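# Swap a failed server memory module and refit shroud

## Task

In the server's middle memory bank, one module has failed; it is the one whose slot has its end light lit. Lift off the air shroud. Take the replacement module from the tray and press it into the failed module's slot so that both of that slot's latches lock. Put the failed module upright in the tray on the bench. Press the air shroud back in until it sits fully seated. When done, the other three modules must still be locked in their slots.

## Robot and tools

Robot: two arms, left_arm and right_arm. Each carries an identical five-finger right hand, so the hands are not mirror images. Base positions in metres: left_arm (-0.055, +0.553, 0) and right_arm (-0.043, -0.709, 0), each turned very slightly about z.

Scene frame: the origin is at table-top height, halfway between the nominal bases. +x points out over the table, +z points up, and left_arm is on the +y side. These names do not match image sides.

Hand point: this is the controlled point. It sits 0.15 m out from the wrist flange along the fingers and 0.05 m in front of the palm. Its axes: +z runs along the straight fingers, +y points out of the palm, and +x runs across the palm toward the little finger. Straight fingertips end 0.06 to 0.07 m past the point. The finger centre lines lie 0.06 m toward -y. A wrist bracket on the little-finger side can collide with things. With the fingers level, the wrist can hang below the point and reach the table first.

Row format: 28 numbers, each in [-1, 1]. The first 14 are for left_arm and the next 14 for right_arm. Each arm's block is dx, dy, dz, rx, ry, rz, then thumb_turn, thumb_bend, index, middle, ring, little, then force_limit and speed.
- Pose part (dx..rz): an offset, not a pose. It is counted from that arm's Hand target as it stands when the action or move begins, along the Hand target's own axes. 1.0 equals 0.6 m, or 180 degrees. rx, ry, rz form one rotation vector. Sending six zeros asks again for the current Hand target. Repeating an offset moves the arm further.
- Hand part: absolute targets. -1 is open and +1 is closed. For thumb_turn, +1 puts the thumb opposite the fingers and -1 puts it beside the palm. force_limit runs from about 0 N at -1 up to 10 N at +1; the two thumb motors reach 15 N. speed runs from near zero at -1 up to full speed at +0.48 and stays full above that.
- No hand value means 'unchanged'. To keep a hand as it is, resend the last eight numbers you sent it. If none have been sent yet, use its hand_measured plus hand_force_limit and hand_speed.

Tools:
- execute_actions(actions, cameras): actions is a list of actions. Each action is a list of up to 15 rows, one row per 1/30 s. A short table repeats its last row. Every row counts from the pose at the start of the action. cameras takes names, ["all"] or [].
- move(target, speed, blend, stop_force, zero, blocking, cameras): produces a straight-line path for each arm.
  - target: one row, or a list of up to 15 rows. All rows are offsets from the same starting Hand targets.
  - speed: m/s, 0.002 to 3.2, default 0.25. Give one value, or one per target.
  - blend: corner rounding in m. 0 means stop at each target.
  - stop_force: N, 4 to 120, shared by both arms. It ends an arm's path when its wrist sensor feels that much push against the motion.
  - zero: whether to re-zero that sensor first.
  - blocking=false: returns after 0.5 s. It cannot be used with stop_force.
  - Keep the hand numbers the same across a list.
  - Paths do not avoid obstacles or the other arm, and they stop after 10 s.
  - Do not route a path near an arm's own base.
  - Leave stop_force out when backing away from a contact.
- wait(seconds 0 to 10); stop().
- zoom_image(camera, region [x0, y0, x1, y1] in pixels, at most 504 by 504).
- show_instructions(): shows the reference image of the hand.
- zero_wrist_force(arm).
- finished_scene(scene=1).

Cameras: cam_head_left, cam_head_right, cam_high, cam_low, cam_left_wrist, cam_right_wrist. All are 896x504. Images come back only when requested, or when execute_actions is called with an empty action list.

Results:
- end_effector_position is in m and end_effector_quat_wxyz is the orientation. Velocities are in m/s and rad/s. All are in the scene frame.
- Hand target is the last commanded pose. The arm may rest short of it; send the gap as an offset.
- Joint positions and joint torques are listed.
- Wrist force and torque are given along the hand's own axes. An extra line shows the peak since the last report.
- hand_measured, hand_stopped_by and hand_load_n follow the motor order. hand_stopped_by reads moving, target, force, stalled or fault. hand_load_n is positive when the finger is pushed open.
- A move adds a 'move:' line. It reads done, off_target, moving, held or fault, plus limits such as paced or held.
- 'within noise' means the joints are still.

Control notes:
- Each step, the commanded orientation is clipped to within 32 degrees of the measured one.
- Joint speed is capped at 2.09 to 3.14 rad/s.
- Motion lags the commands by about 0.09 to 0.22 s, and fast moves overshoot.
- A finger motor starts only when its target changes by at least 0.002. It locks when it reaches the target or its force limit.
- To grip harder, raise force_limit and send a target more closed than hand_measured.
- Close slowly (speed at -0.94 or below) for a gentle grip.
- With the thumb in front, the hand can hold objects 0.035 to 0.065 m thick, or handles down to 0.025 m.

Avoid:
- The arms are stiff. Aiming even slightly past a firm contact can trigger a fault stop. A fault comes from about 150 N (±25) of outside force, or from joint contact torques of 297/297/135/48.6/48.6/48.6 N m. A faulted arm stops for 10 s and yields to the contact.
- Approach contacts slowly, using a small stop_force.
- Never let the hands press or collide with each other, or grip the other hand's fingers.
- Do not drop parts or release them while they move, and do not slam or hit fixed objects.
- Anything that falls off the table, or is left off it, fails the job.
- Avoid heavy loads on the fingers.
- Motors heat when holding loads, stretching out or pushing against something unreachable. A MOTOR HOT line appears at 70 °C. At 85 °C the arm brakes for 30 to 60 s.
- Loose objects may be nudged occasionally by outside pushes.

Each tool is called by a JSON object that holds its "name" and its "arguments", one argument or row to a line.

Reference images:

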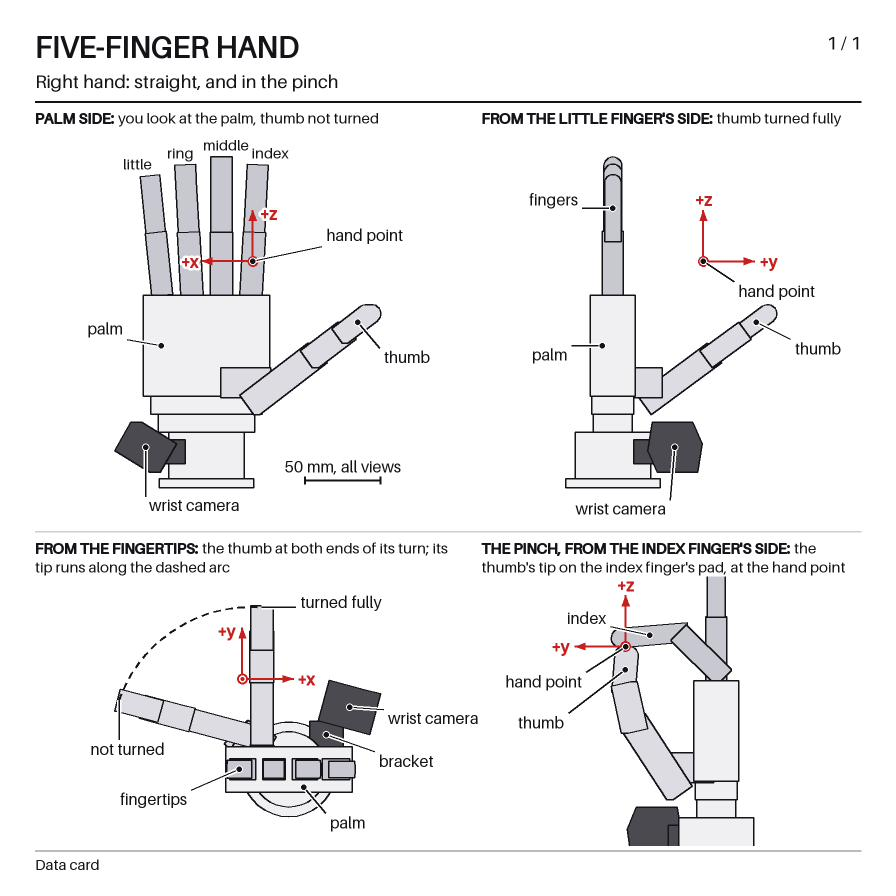

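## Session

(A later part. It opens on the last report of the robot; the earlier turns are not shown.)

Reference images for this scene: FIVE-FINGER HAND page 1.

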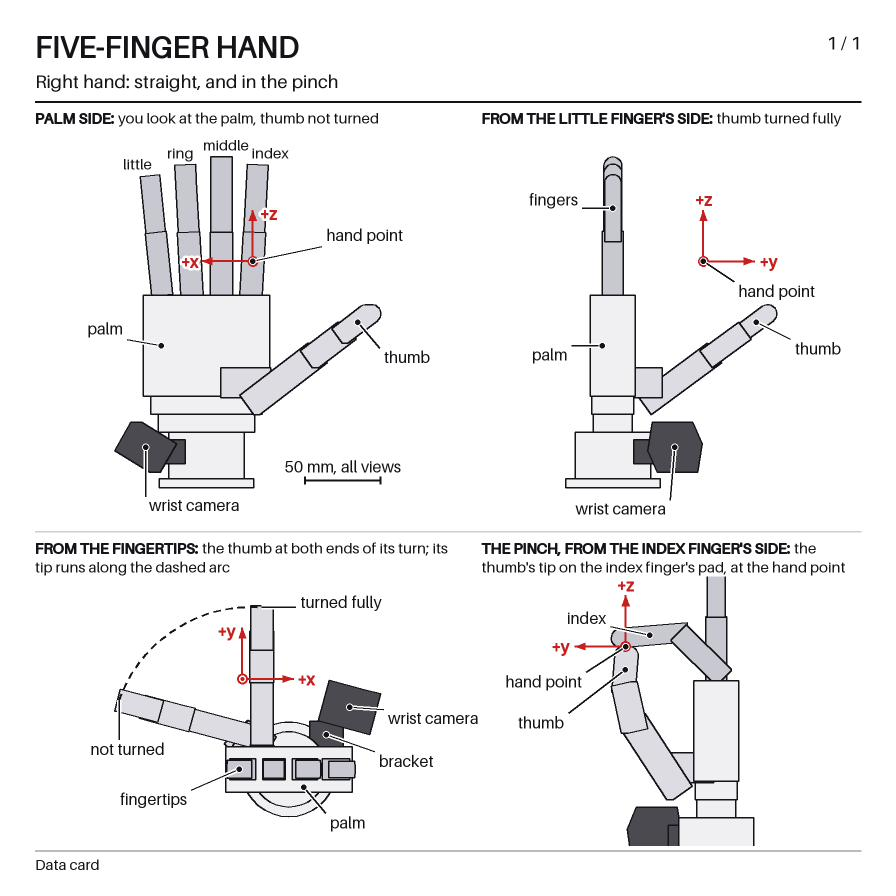

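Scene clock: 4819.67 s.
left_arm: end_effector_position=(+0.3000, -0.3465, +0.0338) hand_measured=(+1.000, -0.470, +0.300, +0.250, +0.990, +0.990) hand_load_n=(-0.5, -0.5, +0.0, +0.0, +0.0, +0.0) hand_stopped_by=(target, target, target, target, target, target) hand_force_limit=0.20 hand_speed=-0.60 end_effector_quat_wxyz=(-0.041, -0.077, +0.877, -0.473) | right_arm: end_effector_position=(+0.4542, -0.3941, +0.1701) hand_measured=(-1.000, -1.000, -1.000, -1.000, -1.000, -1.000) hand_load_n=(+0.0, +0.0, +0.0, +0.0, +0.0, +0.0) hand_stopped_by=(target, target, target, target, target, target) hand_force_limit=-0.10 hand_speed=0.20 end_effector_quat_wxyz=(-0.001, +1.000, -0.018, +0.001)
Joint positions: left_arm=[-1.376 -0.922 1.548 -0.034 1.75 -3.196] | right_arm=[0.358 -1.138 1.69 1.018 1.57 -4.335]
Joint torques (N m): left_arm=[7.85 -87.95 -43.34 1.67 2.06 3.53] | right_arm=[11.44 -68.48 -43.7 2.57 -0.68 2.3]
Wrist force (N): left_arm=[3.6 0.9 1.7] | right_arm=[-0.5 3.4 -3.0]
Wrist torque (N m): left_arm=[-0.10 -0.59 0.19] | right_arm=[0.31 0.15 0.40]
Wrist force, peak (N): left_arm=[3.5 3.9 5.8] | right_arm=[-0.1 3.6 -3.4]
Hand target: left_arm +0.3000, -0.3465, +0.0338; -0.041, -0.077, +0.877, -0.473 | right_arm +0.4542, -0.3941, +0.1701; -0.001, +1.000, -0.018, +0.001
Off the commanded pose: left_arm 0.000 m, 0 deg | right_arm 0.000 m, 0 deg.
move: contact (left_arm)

{"name": "move", "arguments": {
  "target": [-0.00001,0.00003,-0.0016,0,0,0,1,-0.47,0.3,0.25,0.99,0.99,0.2,-0.6,0,0,0,0,0,0,-1,-1,-1,-1,-1,-1,-0.1,0.2],
  "speed": 0.01
}}

{"name": "move", "arguments": {
  "target": [0,0,0,0,0,0,1,0.0,0.3,0.25,0.99,0.99,-0.4,-0.93,0,0,0,0,0,0,-1,-1,-1,-1,-1,-1,-0.1,0.2],
  "speed": 0.01,
  "cameras": ["cam_right_wrist", "cam_left_wrist"]
}}

{"name": "zoom_image", "arguments": {
  "camera": "cam_left_wrist",
  "region": [420, 100, 660, 340]
}}

Scene clock: 4830.97 s.
left_arm: end_effector_position=(+0.3000, -0.3457, +0.0343) hand_measured=(+1.000, -0.470, +0.300, +0.250, +0.990, +0.990) hand_load_n=(+0.0, -0.5, +0.0, +0.0, +0.5, +0.0) hand_stopped_by=(target, target, target, target, target, target) hand_force_limit=0.20 hand_speed=-0.60 end_effector_quat_wxyz=(-0.041, -0.077, +0.877, -0.473) | right_arm: end_effector_position=(+0.4542, -0.3941, +0.1701) hand_measured=(-1.000, -1.000, -1.000, -1.000, -1.000, -1.000) hand_load_n=(+0.0, +0.0, +0.0, +0.0, +0.0, +0.0) hand_stopped_by=(target, target, target, target, target, target) hand_force_limit=-0.10 hand_speed=0.20 end_effector_quat_wxyz=(-0.001, +1.000, -0.018, +0.001)
Joint positions: left_arm=[-1.376 -0.923 1.55 -0.034 1.75 -3.196] | right_arm=[0.358 -1.138 1.69 1.018 1.57 -4.335]
Joint torques (N m): left_arm=[8.85 -84.47 -25.95 -1.6 2.54 4.19] | right_arm=[11.63 -68.28 -43.6 2.44 -0.68 2.22]
Wrist force (N): left_arm=[3.7 3.8 5.7] | right_arm=[0.0 3.5 -3.3]
Wrist torque (N m): left_arm=[0.04 -0.69 0.25] | right_arm=[0.35 0.09 0.43]
Wrist force, peak (N): left_arm=[3.7 3.8 5.7] | right_arm=[0.0 3.6 -3.6]
Hand target: left_arm +0.3000, -0.3457, +0.0343; -0.041, -0.077, +0.877, -0.473 | right_arm +0.4542, -0.3941, +0.1701; -0.001, +1.000, -0.018, +0.001
Off the commanded pose: left_arm 0.000 m, 0 deg | right_arm 0.000 m, 0 deg.
move: done

Scene clock: 4831.90 s.
left_arm: end_effector_position=(+0.3000, -0.3457, +0.0343) hand_measured=(+1.000, -0.400, +0.300, +0.250, +0.990, +0.990) hand_load_n=(-0.5, +4.5, +2.0, +2.0, +0.0, +0.0) hand_stopped_by=(target, force, target, target, target, target) hand_force_limit=-0.40 hand_speed=-0.93 end_effector_quat_wxyz=(-0.041, -0.077, +0.877, -0.473) | right_arm: end_effector_position=(+0.4542, -0.3941, +0.1701) hand_measured=(-1.000, -1.000, -1.000, -1.000, -1.000, -1.000) hand_load_n=(+0.0, +0.0, +0.0, +0.0, +0.0, +0.0) hand_stopped_by=(target, target, target, target, target, target) hand_force_limit=-0.10 hand_speed=0.20 end_effector_quat_wxyz=(-0.001, +1.000, -0.018, +0.001)
Joint positions: left_arm=[-1.376 -0.923 1.55 -0.034 1.75 -3.196] | right_arm=[0.358 -1.138 1.69 1.018 1.57 -4.335]
Joint torques (N m): left_arm=[8.01 -78.13 -33.39 -1.48 2.28 3.98] | right_arm=[10.55 -67.8 -43.53 2.5 -0.69 2.52]
Wrist force (N): left_arm=[3.6 4.3 5.5] | right_arm=[-0.6 3.6 -3.6]
Wrist torque (N m): left_arm=[0.08 -0.66 0.26] | right_arm=[0.39 0.18 0.39]
Wrist force, peak (N): left_arm=[3.7 4.1 5.7] | right_arm=[-0.6 3.6 -3.6]
Hand target: left_arm +0.3000, -0.3457, +0.0343; -0.041, -0.077, +0.877, -0.473 | right_arm +0.4542, -0.3941, +0.1701; -0.001, +1.000, -0.018, +0.001
Off the commanded pose: left_arm 0.000 m, 0 deg | right_arm 0.000 m, 0 deg.
move: done
Images, in order (width x height): cam_left_wrist 896x504, cam_right_wrist 896x504.

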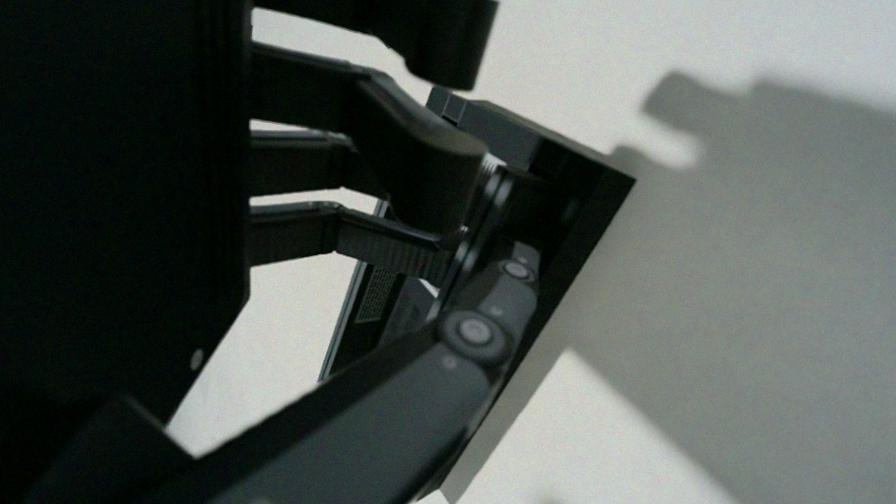

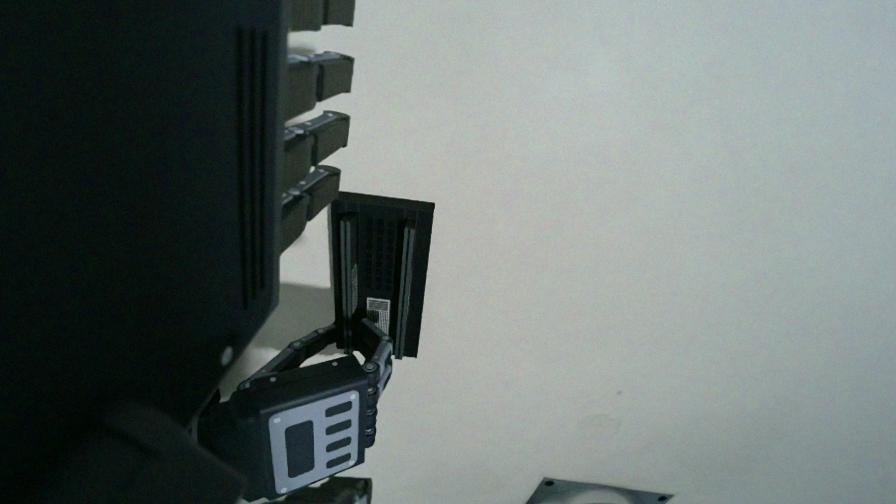

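Scaled by 2.100 from the camera's 896x504 image, which has a finer 1280x720 frame.

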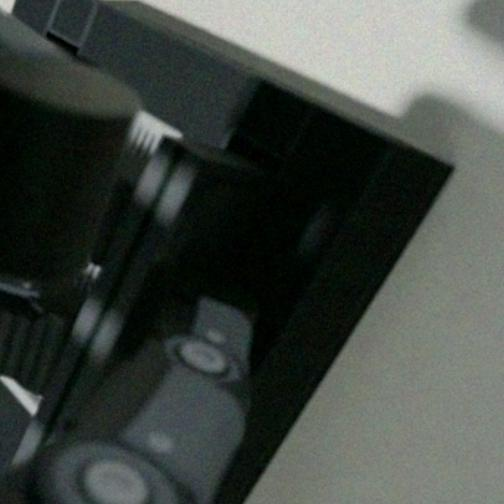

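{"name": "move", "arguments": {
  "target": [0,0,0,0,0,0,1,0.15,0.3,0.25,0.99,0.99,0.6,-0.85,0,0,0,0,0,0,-1,-1,-1,-1,-1,-1,-0.1,0.2],
  "speed": 0.01
}}

Scene clock: 4836.80 s.
left_arm: end_effector_position=(+0.3000, -0.3457, +0.0343) hand_measured=(+1.000, -0.374, +0.300, +0.250, +0.990, +0.990) hand_load_n=(-0.5, +12.0, +4.0, +4.5, +0.5, +0.0) hand_stopped_by=(target, force, target, target, target, target) hand_force_limit=0.60 hand_speed=-0.85 end_effector_quat_wxyz=(-0.041, -0.077, +0.877, -0.473) | right_arm: end_effector_position=(+0.4542, -0.3941, +0.1701) hand_measured=(-1.000, -1.000, -1.000, -1.000, -1.000, -1.000) hand_load_n=(+0.0, +0.0, +0.0, +0.0, +0.0, +0.0) hand_stopped_by=(target, target, target, target, target, target) hand_force_limit=-0.10 hand_speed=0.20 end_effector_quat_wxyz=(-0.001, +1.000, -0.018, +0.001)
Joint positions: left_arm=[-1.376 -0.923 1.55 -0.034 1.75 -3.196] | right_arm=[0.358 -1.138 1.69 1.018 1.57 -4.335]
Joint torques (N m): left_arm=[4.33 -74.65 -43.83 -1.44 0.91 3.39] | right_arm=[11.68 -67.41 -43.85 2.41 -0.82 2.13]
Wrist force (N): left_arm=[3.6 4.2 5.9] | right_arm=[-0.1 3.1 -3.0]
Wrist torque (N m): left_arm=[0.06 -0.66 0.25] | right_arm=[0.29 0.10 0.41]
Wrist force, peak (N): left_arm=[3.7 4.5 5.8] | right_arm=[-0.1 3.7 -3.6]
Hand target: left_arm +0.3000, -0.3457, +0.0343; -0.041, -0.077, +0.877, -0.473 | right_arm +0.4542, -0.3941, +0.1701; -0.001, +1.000, -0.018, +0.001
Off the commanded pose: left_arm 0.000 m, 0 deg | right_arm 0.000 m, 0 deg.
move: done

{"name": "move", "arguments": {
  "target": [0.00724,-0.04116,-0.0275,0,0,0,1,0.15,0.3,0.25,0.99,0.99,0.6,-0.85,0,0,0,0,0,0,-1,-1,-1,-1,-1,-1,-0.1,0.2],
  "speed": 0.02,
  "cameras": ["cam_right_wrist", "cam_left_wrist"]
}}

{"name": "zoom_image", "arguments": {
  "camera": "cam_right_wrist",
  "region": [310, 180, 450, 320]
}}

{"name": "zoom_image", "arguments": {
  "camera": "cam_right_wrist",
  "region": [290, 270, 430, 410]
}}

Scene clock: 4845.30 s.
left_arm: end_effector_position=(+0.3000, -0.3457, +0.0645) hand_measured=(+1.000, -0.374, +0.300, +0.250, +0.990, +0.990) hand_load_n=(-1.0, +12.5, +4.0, +5.0, +0.0, +0.0) hand_stopped_by=(target, force, target, target, target, target) hand_force_limit=0.60 hand_speed=-0.85 end_effector_quat_wxyz=(-0.041, -0.077, +0.877, -0.473) | right_arm: end_effector_position=(+0.4542, -0.3941, +0.1701) hand_measured=(-1.000, -1.000, -1.000, -1.000, -1.000, -1.000) hand_load_n=(+0.0, +0.0, +0.0, +0.0, +0.0, +0.0) hand_stopped_by=(target, target, target, target, target, target) hand_force_limit=-0.10 hand_speed=0.20 end_effector_quat_wxyz=(-0.001, +1.000, -0.018, +0.001)
Joint positions: left_arm=[-1.376 -0.951 1.535 0.008 1.75 -3.196] | right_arm=[0.358 -1.138 1.69 1.018 1.57 -4.335]
Joint torques (N m): left_arm=[-6.96 -72.68 -42.46 -0.46 -0.51 0.12] | right_arm=[11.67 -69.49 -43.53 2.5 -0.78 2.35]
Wrist force (N): left_arm=[3.3 4.1 5.6] | right_arm=[0.0 2.9 -3.2]
Wrist torque (N m): left_arm=[0.02 -0.62 0.23] | right_arm=[0.26 0.08 0.41]
Wrist force, peak (N): left_arm=[3.7 4.6 5.9] | right_arm=[-0.4 3.5 -3.6]
Hand target: left_arm +0.3000, -0.3457, +0.0643; -0.041, -0.077, +0.877, -0.473 | right_arm +0.4542, -0.3941, +0.1701; -0.001, +1.000, -0.018, +0.001
Off the commanded pose: left_arm 0.000 m, 0 deg | right_arm 0.000 m, 0 deg.
move: done
Images, in order (width x height): cam_left_wrist 896x504, cam_right_wrist 896x504.

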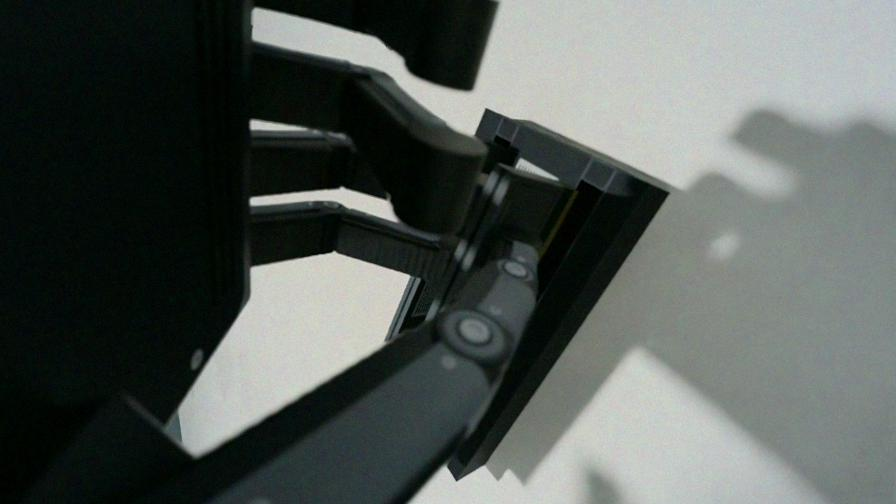

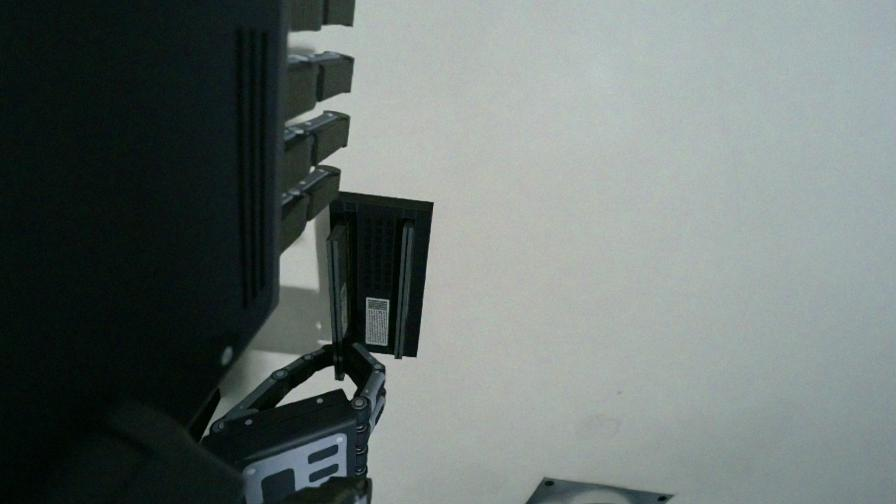

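Scaled by 3.600 from the camera's 896x504 image, which has a finer 1280x720 frame.

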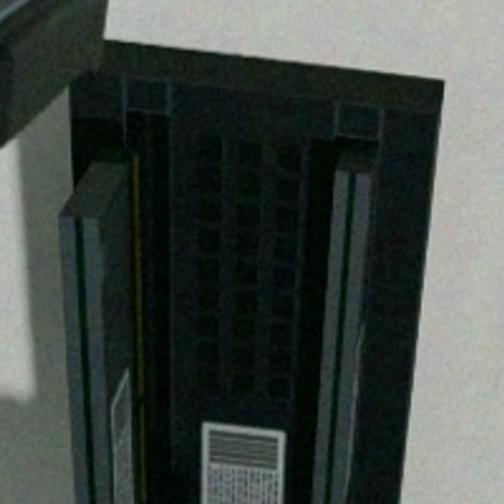

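Scaled by 3.600 from the camera's 896x504 image, which has a finer 1280x720 frame.

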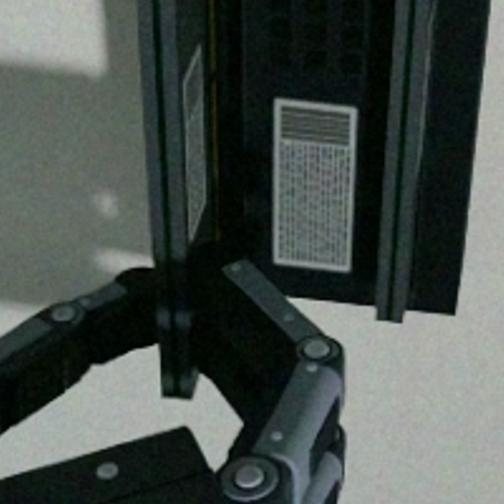

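{"name": "move", "arguments": {
  "target": [0,0,0,0,0,0,1,0.15,0.3,0.25,0.99,0.99,0.6,-0.85,-0.0142,0.2265,-0.1338,0.2778,0,0,-1,-1,-1,-1,-1,-1,-0.1,0.2],
  "speed": 0.12
}}

{"name": "move", "arguments": {
  "target": [0.01931,-0.10976,-0.07333,0,0,0,1,0.15,0.3,0.25,0.99,0.99,0.6,-0.85,0,0,0,0,0,0,-1,-1,-1,-1,-1,-1,-0.1,0.2],
  "speed": 0.06,
  "cameras": ["cam_right_wrist", "cam_left_wrist"]
}}

Scene clock: 4862.40 s.
left_arm: end_effector_position=(+0.3000, -0.3457, +0.0643) hand_measured=(+1.000, -0.374, +0.300, +0.250, +0.990, +0.990) hand_load_n=(-1.0, +12.0, +4.0, +5.0, +0.0, +0.0) hand_stopped_by=(target, force, target, target, target, target) hand_force_limit=0.60 hand_speed=-0.85 end_effector_quat_wxyz=(-0.041, -0.077, +0.877, -0.473) | right_arm: end_effector_position=(+0.4407, -0.5297, +0.2501) hand_measured=(-1.000, -1.000, -1.000, -1.000, -1.000, -1.000) hand_load_n=(-0.5, +0.0, +0.0, +0.0, +0.0, +0.0) hand_stopped_by=(target, target, target, target, target, target) hand_force_limit=-0.10 hand_speed=0.20 end_effector_quat_wxyz=(-0.423, +0.906, -0.016, +0.008)
Joint positions: left_arm=[-1.376 -0.951 1.535 0.008 1.75 -3.196] | right_arm=[-0.311 -1.344 2 1.244 0.745 -5.15]
Joint torques (N m): left_arm=[-4.39 -72.02 -24.9 -1.49 0.05 -2.36] | right_arm=[-6.69 -59.69 -41.2 3.93 -2.07 -2.98]
Wrist force (N): left_arm=[3.4 4.0 5.3] | right_arm=[-0.1 1.2 -3.5]
Wrist torque (N m): left_arm=[0.03 -0.64 0.23] | right_arm=[0.39 -0.02 -0.09]
Wrist force, peak (N): left_arm=[3.6 4.5 5.9] | right_arm=[-0.3 3.3 -4.6]
Hand target: left_arm +0.3000, -0.3457, +0.0643; -0.041, -0.077, +0.877, -0.473 | right_arm +0.4407, -0.5298, +0.2502; -0.423, +0.906, -0.016, +0.008
Off the commanded pose: left_arm 0.000 m, 0 deg | right_arm 0.000 m, 0 deg.
move: done

Scene clock: 4864.00 s.
left_arm: end_effector_position=(+0.3000, -0.3457, +0.1447) hand_measured=(+1.000, -0.374, +0.300, +0.250, +0.990, +0.990) hand_load_n=(-1.0, +12.5, +4.0, +5.0, +0.0, +0.0) hand_stopped_by=(target, force, target, target, target, target) hand_force_limit=0.60 hand_speed=-0.85 end_effector_quat_wxyz=(-0.041, -0.077, +0.877, -0.473) end_effector_velocity=(+0.001, +0.000, -0.003) end_effector_angular_velocity=(-0.001, +0.000, +0.001) | right_arm: end_effector_position=(+0.4407, -0.5298, +0.2502) hand_measured=(-1.000, -1.000, -1.000, -1.000, -1.000, -1.000) hand_load_n=(+0.0, +0.0, +0.0, +0.0, +0.0, +0.0) hand_stopped_by=(target, target, target, target, target, target) hand_force_limit=-0.10 hand_speed=0.20 end_effector_quat_wxyz=(-0.423, +0.906, -0.016, +0.008)
Joint positions: left_arm=[-1.376 -1.017 1.484 0.125 1.75 -3.196] | right_arm=[-0.311 -1.344 2 1.244 0.745 -5.15]
Joint velocities: left_arm=[0.001 0.002 0.002 -0.006 0 0] | right_arm=[within noise]
Joint torques (N m): left_arm=[-10.21 -68.89 -25.21 -2.05 -0.58 -2.42] | right_arm=[-7.97 -59.36 -40.59 6.03 -3.02 -4.21]
Wrist force (N): left_arm=[2.9 4.3 5.7] | right_arm=[-0.1 1.2 -2.9]
Wrist torque (N m): left_arm=[0.05 -0.57 0.22] | right_arm=[0.35 -0.04 -0.07]
Wrist force, peak (N): left_arm=[3.1 5.2 5.9] | right_arm=[-0.3 1.7 -3.7]
Hand target: left_arm +0.2999, -0.3456, +0.1444; -0.041, -0.077, +0.877, -0.473 | right_arm +0.4407, -0.5298, +0.2502; -0.423, +0.906, -0.016, +0.008
Off the commanded pose: left_arm 0.000 m, 0 deg | right_arm 0.000 m, 0 deg.
move: done
Images, in order (width x height): cam_left_wrist 896x504, cam_right_wrist 896x504.

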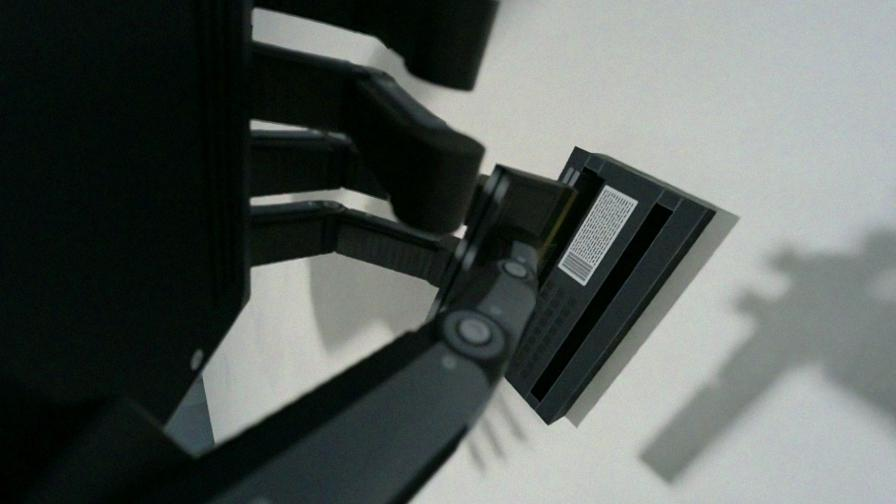

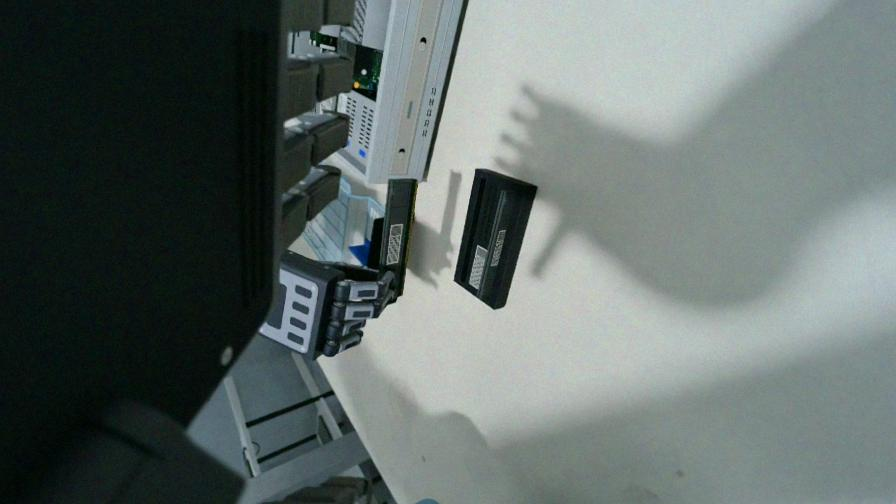

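{"name": "zoom_image", "arguments": {
  "camera": "cam_right_wrist",
  "region": [350, 170, 450, 310]
}}

{"name": "zoom_image", "arguments": {
  "camera": "cam_right_wrist",
  "region": [440, 160, 560, 320]
}}

Scaled by 3.600 from the camera's 896x504 image, which has a finer 1280x720 frame.

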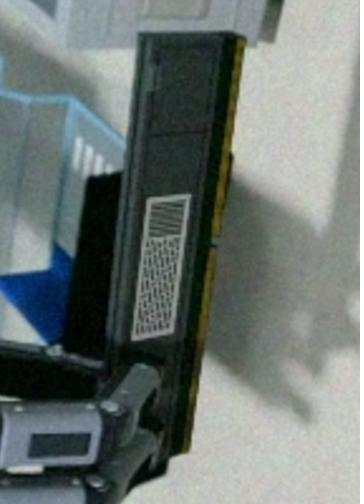

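Scaled by 3.150 from the camera's 896x504 image, which has a finer 1280x720 frame.

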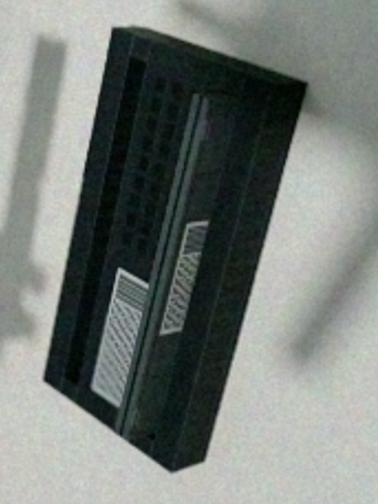

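{"name": "move", "arguments": {
  "target": [
    [0.01342,-0.07628,-0.05097,0,0,0,1,0.15,0.3,0.25,0.99,0.99,0.6,-0.85,0,0,0,0,0,0,-1,-1,-1,-1,-1,-1,-0.1,0.2],
    [-0.3925,0.18652,-0.55187,-0.0045,0.0256,0.0171,1,0.15,0.3,0.25,0.99,0.99,0.6,-0.85,0,0,0,0,0,0,-1,-1,-1,-1,-1,-1,-0.1,0.2]
  ],
  "speed": 0.15,
  "blend": [0.02, 0],
  "cameras": ["cam_left_wrist", "cam_head_right"]
}}

Scene clock: 4893.80 s.
left_arm: end_effector_position=(+0.5120, +0.0142, +0.2000) hand_measured=(+1.000, -0.374, +0.300, +0.250, +0.990, +0.990) hand_load_n=(-1.0, +12.5, +4.0, +4.5, +0.0, +0.0) hand_stopped_by=(target, force, target, target, target, target) hand_force_limit=0.60 hand_speed=-0.85 end_effector_quat_wxyz=(-0.064, -0.034, +0.879, -0.471) | right_arm: end_effector_position=(+0.4407, -0.5298, +0.2502) hand_measured=(-1.000, -1.000, -1.000, -1.000, -1.000, -1.000) hand_load_n=(+0.0, +0.0, +0.0, +0.0, +0.0, +0.0) hand_stopped_by=(target, target, target, target, target, target) hand_force_limit=-0.10 hand_speed=0.20 end_effector_quat_wxyz=(-0.423, +0.906, -0.016, +0.008)
Joint positions: left_arm=[-0.841 -1.203 1.689 0.296 2.248 -2.758] | right_arm=[-0.311 -1.344 2 1.244 0.745 -5.15]
Joint torques (N m): left_arm=[5.94 -71.89 -41.06 0.13 1.37 -1.13] | right_arm=[-8 -59.32 -40.48 6.17 -2.75 -3.9]
Wrist force (N): left_arm=[3.1 4.4 6.2] | right_arm=[-0.3 1.7 -3.6]
Wrist torque (N m): left_arm=[0.01 -0.56 0.32] | right_arm=[0.47 0.00 -0.06]
Wrist force, peak (N): left_arm=[3.4 6.7 6.7] | right_arm=[-0.2 1.7 -4.0]
Hand target: left_arm +0.5120, +0.0143, +0.2001; -0.064, -0.034, +0.879, -0.471 | right_arm +0.4407, -0.5298, +0.2502; -0.423, +0.906, -0.016, +0.008
Off the commanded pose: left_arm 0.000 m, 0 deg | right_arm 0.000 m, 0 deg.
move: done
Images, in order (width x height): cam_head_right 896x504, cam_left_wrist 896x504.

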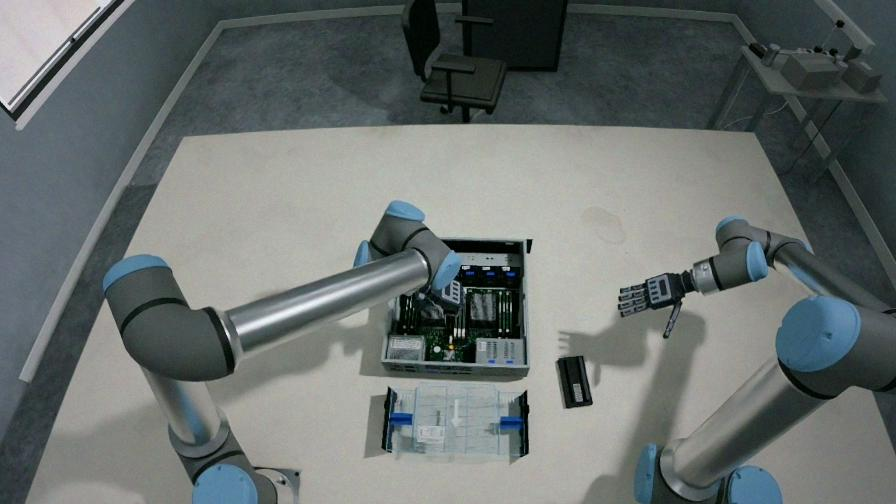

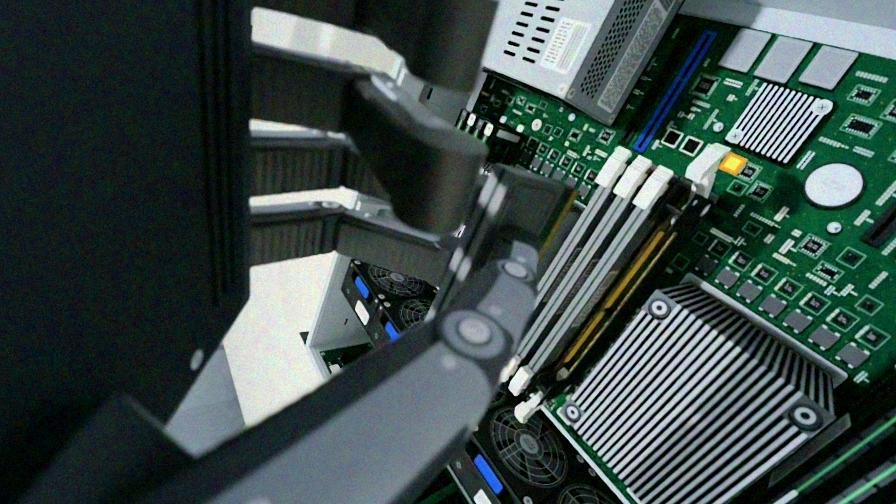

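{"name": "move", "arguments": {
  "target": [-0.02048,0.11669,0.07758,0,0,0,1,0.15,0.3,0.25,0.99,0.99,0.6,-0.85,0,0,0,0,0,0,-1,-1,-1,-1,-1,-1,-0.1,0.2],
  "speed": 0.05,
  "stop_force": 6,
  "cameras": ["cam_left_wrist"]
}}

Scene clock: 4905.97 s.
left_arm: end_effector_position=(+0.5121, +0.0144, +0.1151) hand_measured=(+1.000, -0.374, +0.300, +0.250, +0.990, +0.990) hand_load_n=(-1.0, +12.5, +4.0, +4.5, +0.0, +0.0) hand_stopped_by=(target, force, target, target, target, target) hand_force_limit=0.60 hand_speed=-0.85 end_effector_quat_wxyz=(-0.064, -0.034, +0.879, -0.471) | right_arm: end_effector_position=(+0.4407, -0.5298, +0.2502) hand_measured=(-1.000, -1.000, -1.000, -1.000, -1.000, -1.000) hand_load_n=(+0.0, +0.0, +0.0, +0.0, +0.0, +0.0) hand_stopped_by=(target, target, target, target, target, target) hand_force_limit=-0.10 hand_speed=0.20 end_effector_quat_wxyz=(-0.423, +0.906, -0.016, +0.008)
Joint positions: left_arm=[-0.841 -1.13 1.754 0.158 2.248 -2.758] | right_arm=[-0.311 -1.344 2 1.244 0.745 -5.15]
Joint torques (N m): left_arm=[5.55 -76.22 -46.87 3.65 2.63 0.78] | right_arm=[-6.86 -59.77 -40.91 6.08 -2.74 -3.86]
Wrist force (N): left_arm=[3.7 3.9 5.9] | right_arm=[-0.6 1.6 -3.3]
Wrist torque (N m): left_arm=[-0.06 -0.65 0.34] | right_arm=[0.44 0.03 -0.08]
Wrist force, peak (N): left_arm=[3.7 4.0 6.4] | right_arm=[-0.4 1.8 -3.8]
Hand target: left_arm +0.5121, +0.0144, +0.1151; -0.064, -0.034, +0.879, -0.471 | right_arm +0.4407, -0.5298, +0.2502; -0.423, +0.906, -0.016, +0.008
Off the commanded pose: left_arm 0.000 m, 0 deg | right_arm 0.000 m, 0 deg.
move: done
Images, in order (width x height): cam_left_wrist 896x504.

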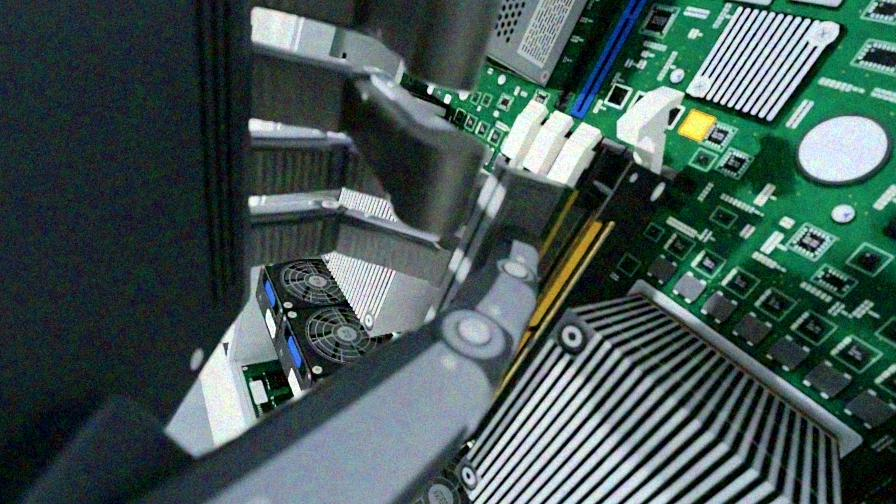

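{"name": "move", "arguments": {
  "target": [
    [0,0,0,0,0,0,1,0.15,0.3,0.25,0.99,0.99,0.6,-0.85,0.2694,-0.3954,0.4209,-0.2778,0,0,-1,-1,-1,-1,-1,-1,-0.1,0.2],
    [0,0,0,0,0,0,1,0.15,0.3,0.25,0.99,0.99,0.6,-0.85,0.2604,-0.4873,0.6704,-0.2778,0,0,-1,-1,-1,-1,-1,-1,-0.1,0.2]
  ],
  "speed": [0.2, 0.1],
  "blend": [0.02, 0],
  "cameras": ["cam_right_wrist"]
}}

Scene clock: 4920.53 s.
left_arm: end_effector_position=(+0.5121, +0.0144, +0.1151) hand_measured=(+1.000, -0.374, +0.300, +0.250, +0.990, +0.990) hand_load_n=(-0.5, +12.0, +4.0, +4.5, +0.0, +0.0) hand_stopped_by=(target, force, target, target, target, target) hand_force_limit=0.60 hand_speed=-0.85 end_effector_quat_wxyz=(-0.064, -0.034, +0.879, -0.471) | right_arm: end_effector_position=(+0.6144, -0.0394, +0.2166) hand_measured=(-1.000, -1.000, -1.000, -1.000, -1.000, -1.000) hand_load_n=(+0.0, +0.0, +0.0, +0.0, +0.0, +0.0) hand_stopped_by=(target, target, target, target, target, target) hand_force_limit=-0.10 hand_speed=0.20 end_effector_quat_wxyz=(-0.001, +1.000, -0.018, +0.001)
Joint positions: left_arm=[-0.841 -1.13 1.754 0.158 2.248 -2.758] | right_arm=[0.654 -0.506 0.495 1.58 1.57 -4.039]
Joint torques (N m): left_arm=[2.57 -74.05 -46.43 4.08 1.21 -2.05] | right_arm=[-7.61 -110.19 -45.28 1.06 1.36 -4.18]
Wrist force (N): left_arm=[3.3 4.1 6.1] | right_arm=[0.1 4.4 -3.6]
Wrist torque (N m): left_arm=[-0.03 -0.59 0.32] | right_arm=[0.48 0.07 0.37]
Wrist force, peak (N): left_arm=[3.6 4.0 6.4] | right_arm=[0.3 4.5 -4.4]
Hand target: left_arm +0.5121, +0.0144, +0.1151; -0.064, -0.034, +0.879, -0.471 | right_arm +0.6145, -0.0395, +0.2166; -0.001, +1.000, -0.018, +0.001
Off the commanded pose: left_arm 0.000 m, 0 deg | right_arm 0.000 m, 0 deg.
move: done
Images, in order (width x height): cam_right_wrist 896x504.

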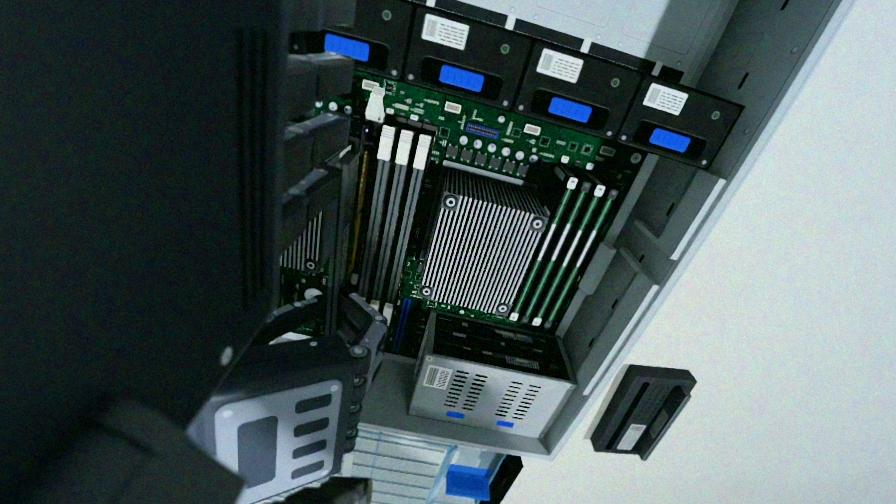

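{"name": "move", "arguments": {
  "target": [0,0,0,0,0,0,1,0.15,0.3,0.25,0.99,0.99,0.6,-0.85,0.0482,-0.0518,0.0002,0,0,0,-1,-1,-1,-1,-1,-1,-0.1,0.2],
  "speed": 0.06,
  "cameras": ["cam_right_wrist"]
}}

{"name": "zoom_image", "arguments": {
  "camera": "cam_right_wrist",
  "region": [320, 140, 500, 340]
}}

Scene clock: 4929.87 s.
left_arm: end_effector_position=(+0.5121, +0.0144, +0.1151) hand_measured=(+1.000, -0.374, +0.300, +0.250, +0.990, +0.990) hand_load_n=(-0.5, +12.5, +4.0, +5.0, +0.0, +0.5) hand_stopped_by=(target, force, target, target, target, target) hand_force_limit=0.60 hand_speed=-0.85 end_effector_quat_wxyz=(-0.064, -0.034, +0.879, -0.471) | right_arm: end_effector_position=(+0.6432, -0.0106, +0.2161) hand_measured=(-1.000, -1.000, -1.000, -1.000, -1.000, -1.000) hand_load_n=(+0.0, +0.0, +0.0, +0.0, +0.0, +0.0) hand_stopped_by=(target, target, target, target, target, target) hand_force_limit=-0.10 hand_speed=0.20 end_effector_quat_wxyz=(-0.007, +1.000, -0.017, +0.007)
Joint positions: left_arm=[-0.841 -1.13 1.754 0.158 2.248 -2.758] | right_arm=[0.659 -0.278 0.035 1.795 1.567 -4.035]
Joint torques (N m): left_arm=[2.35 -74.34 -46.47 3.85 0.63 -2.44] | right_arm=[-11.36 -109.99 -48.44 6.64 1.74 -4.08]
Wrist force (N): left_arm=[3.5 3.7 6.2] | right_arm=[0.1 4.4 -3.9]
Wrist torque (N m): left_arm=[-0.10 -0.62 0.32] | right_arm=[0.51 0.10 0.48]
Wrist force, peak (N): left_arm=[4.2 4.0 6.0] | right_arm=[0.2 4.5 -4.2]
Hand target: left_arm +0.5121, +0.0144, +0.1151; -0.064, -0.034, +0.879, -0.471 | right_arm +0.6445, -0.0094, +0.2166; -0.001, +1.000, -0.018, +0.001
Off the commanded pose: left_arm 0.000 m, 0 deg | right_arm 0.002 m, 1 deg.
elbow stopped short (right arm): the move would have taken joint 3 (elbow) straighter than the controller allows.
move: done
Images, in order (width x height): cam_right_wrist 896x504.

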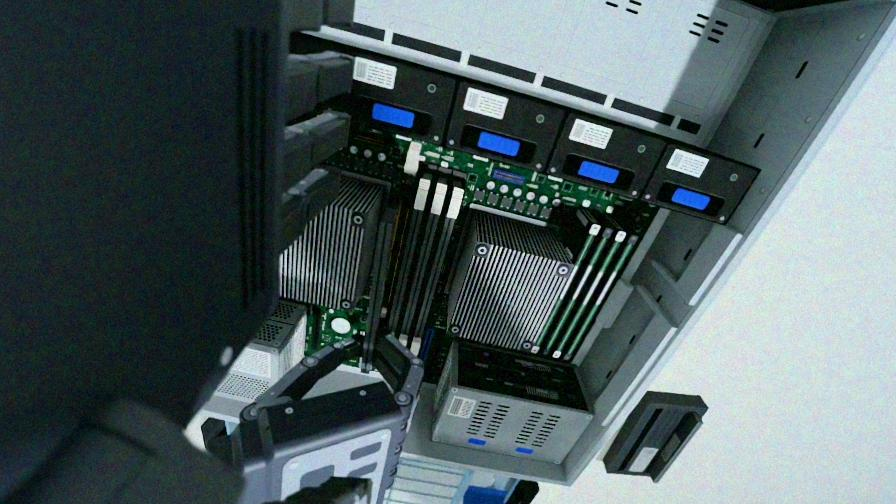

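Scaled by 2.520 from the camera's 896x504 image, which has a finer 1280x720 frame.

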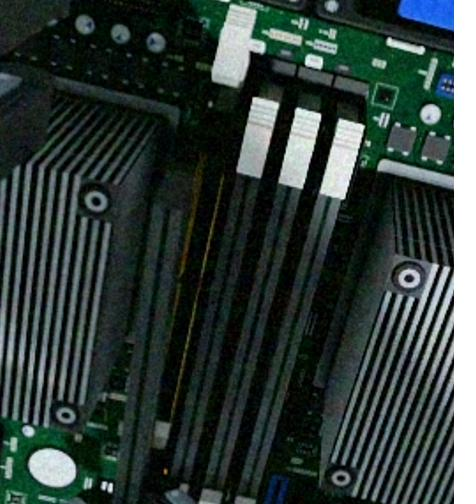

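{"name": "move", "arguments": {
  "target": [0,0,0,0,0,0,1,0.15,0.3,0.25,0.99,0.99,0.6,-0.85,-0.0155,0.0067,0.0005,0,0,0,-1,-1,-1,-1,-1,-1,-0.1,0.2],
  "speed": 0.06,
  "cameras": ["cam_right_wrist"]
}}

{"name": "zoom_image", "arguments": {
  "camera": "cam_right_wrist",
  "region": [340, 130, 480, 270]
}}

{"name": "zoom_image", "arguments": {
  "camera": "cam_right_wrist",
  "region": [320, 250, 460, 390]
}}

Scene clock: 4936.20 s.
left_arm: end_effector_position=(+0.5121, +0.0144, +0.1151) hand_measured=(+1.000, -0.374, +0.300, +0.250, +0.990, +0.990) hand_load_n=(-0.5, +12.5, +4.0, +5.0, +0.0, +0.5) hand_stopped_by=(target, force, target, target, target, target) hand_force_limit=0.60 hand_speed=-0.85 end_effector_quat_wxyz=(-0.064, -0.034, +0.879, -0.471) | right_arm: end_effector_position=(+0.6350, -0.0130, +0.2162) hand_measured=(-1.000, -1.000, -1.000, -1.000, -1.000, -1.000) hand_load_n=(+0.0, +0.0, +0.0, +0.0, +0.0, +0.0) hand_stopped_by=(target, target, target, target, target, target) hand_force_limit=-0.10 hand_speed=0.20 end_effector_quat_wxyz=(-0.001, +1.000, -0.018, +0.001)
Joint positions: left_arm=[-0.841 -1.13 1.754 0.158 2.248 -2.758] | right_arm=[0.663 -0.334 0.155 1.748 1.571 -4.03]
Joint torques (N m): left_arm=[0.09 -75.01 -47.27 4.52 0.21 -2.22] | right_arm=[-3.04 -110.54 -50.09 5.3 -1.02 -2.36]
Wrist force (N): left_arm=[3.3 3.5 6.1] | right_arm=[-0.2 4.3 -4.0]
Wrist torque (N m): left_arm=[-0.13 -0.58 0.30] | right_arm=[0.59 0.06 0.32]
Wrist force, peak (N): left_arm=[3.9 4.4 6.0] | right_arm=[0.7 4.8 -4.1]
Hand target: left_arm +0.5121, +0.0144, +0.1151; -0.064, -0.034, +0.879, -0.471 | right_arm +0.6350, -0.0131, +0.2162; -0.001, +1.000, -0.018, +0.001
Off the commanded pose: left_arm 0.000 m, 0 deg | right_arm 0.000 m, 0 deg.
move: done
Images, in order (width x height): cam_right_wrist 896x504.

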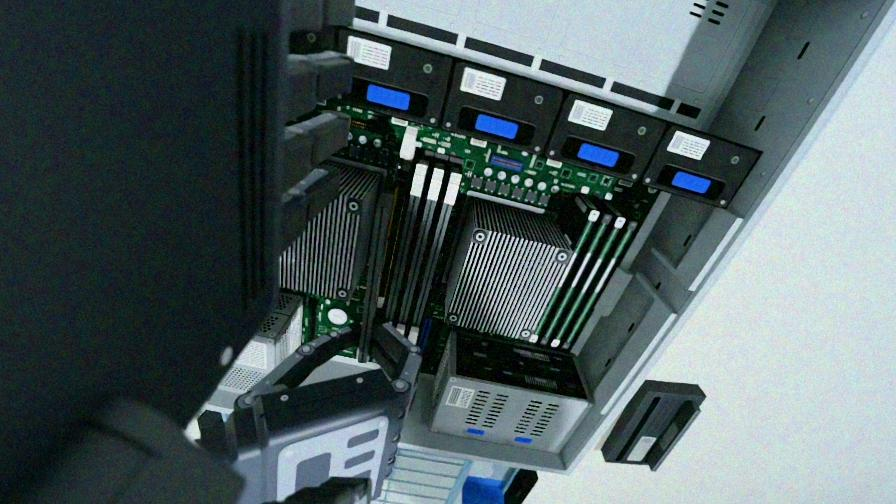

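Scaled by 3.600 from the camera's 896x504 image, which has a finer 1280x720 frame.

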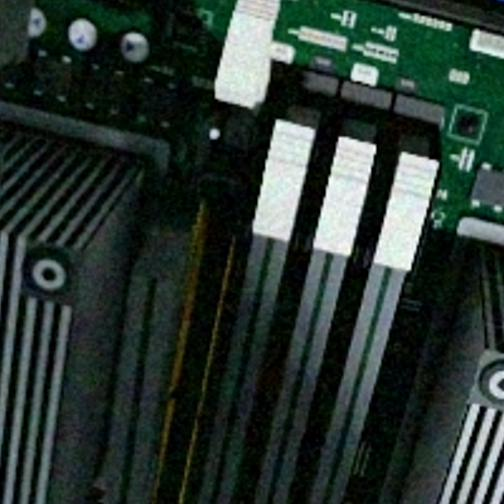

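Scaled by 3.600 from the camera's 896x504 image, which has a finer 1280x720 frame.

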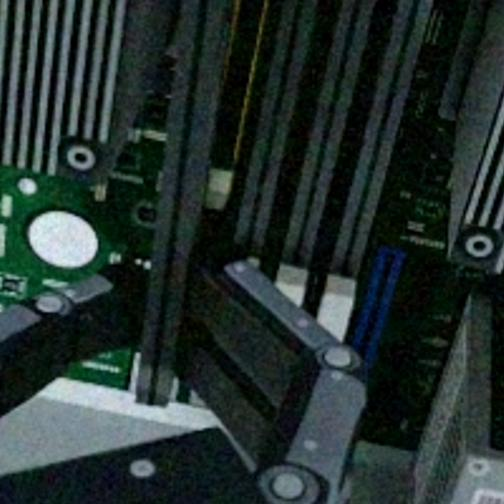

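{"name": "zoom_image", "arguments": {
  "camera": "cam_right_wrist",
  "region": [360, 170, 430, 240]
}}

{"name": "zoom_image", "arguments": {
  "camera": "cam_right_wrist",
  "region": [340, 310, 410, 380]
}}

{"name": "zoom_image", "arguments": {
  "camera": "cam_left_wrist",
  "region": [460, 80, 700, 320]
}}

Scaled by 7.200 from the camera's 896x504 image, which has a finer 1280x720 frame.

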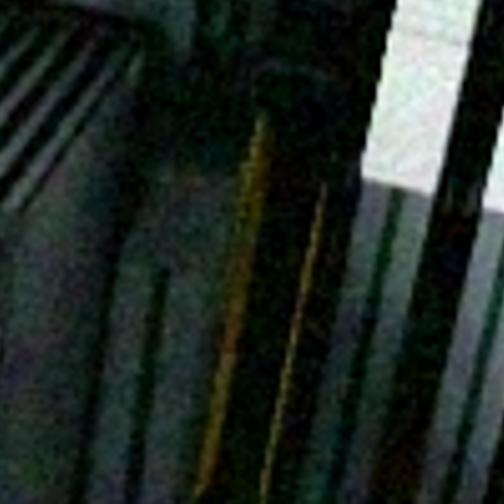

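Scaled by 7.200 from the camera's 896x504 image, which has a finer 1280x720 frame.

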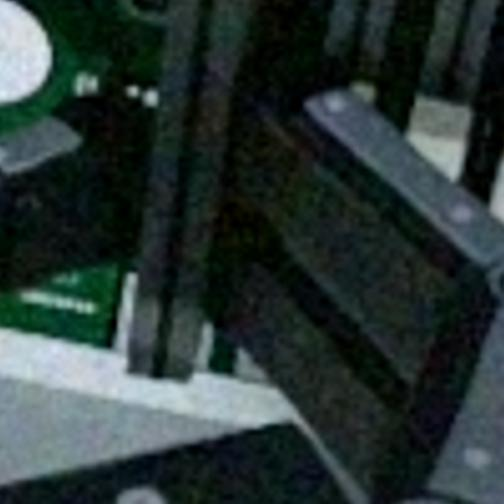

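This scene's latest camera images include none from cam_left_wrist. They are from: cam_right_wrist. cam_left_wrist's image comes with the result of a call that names it in "cameras".


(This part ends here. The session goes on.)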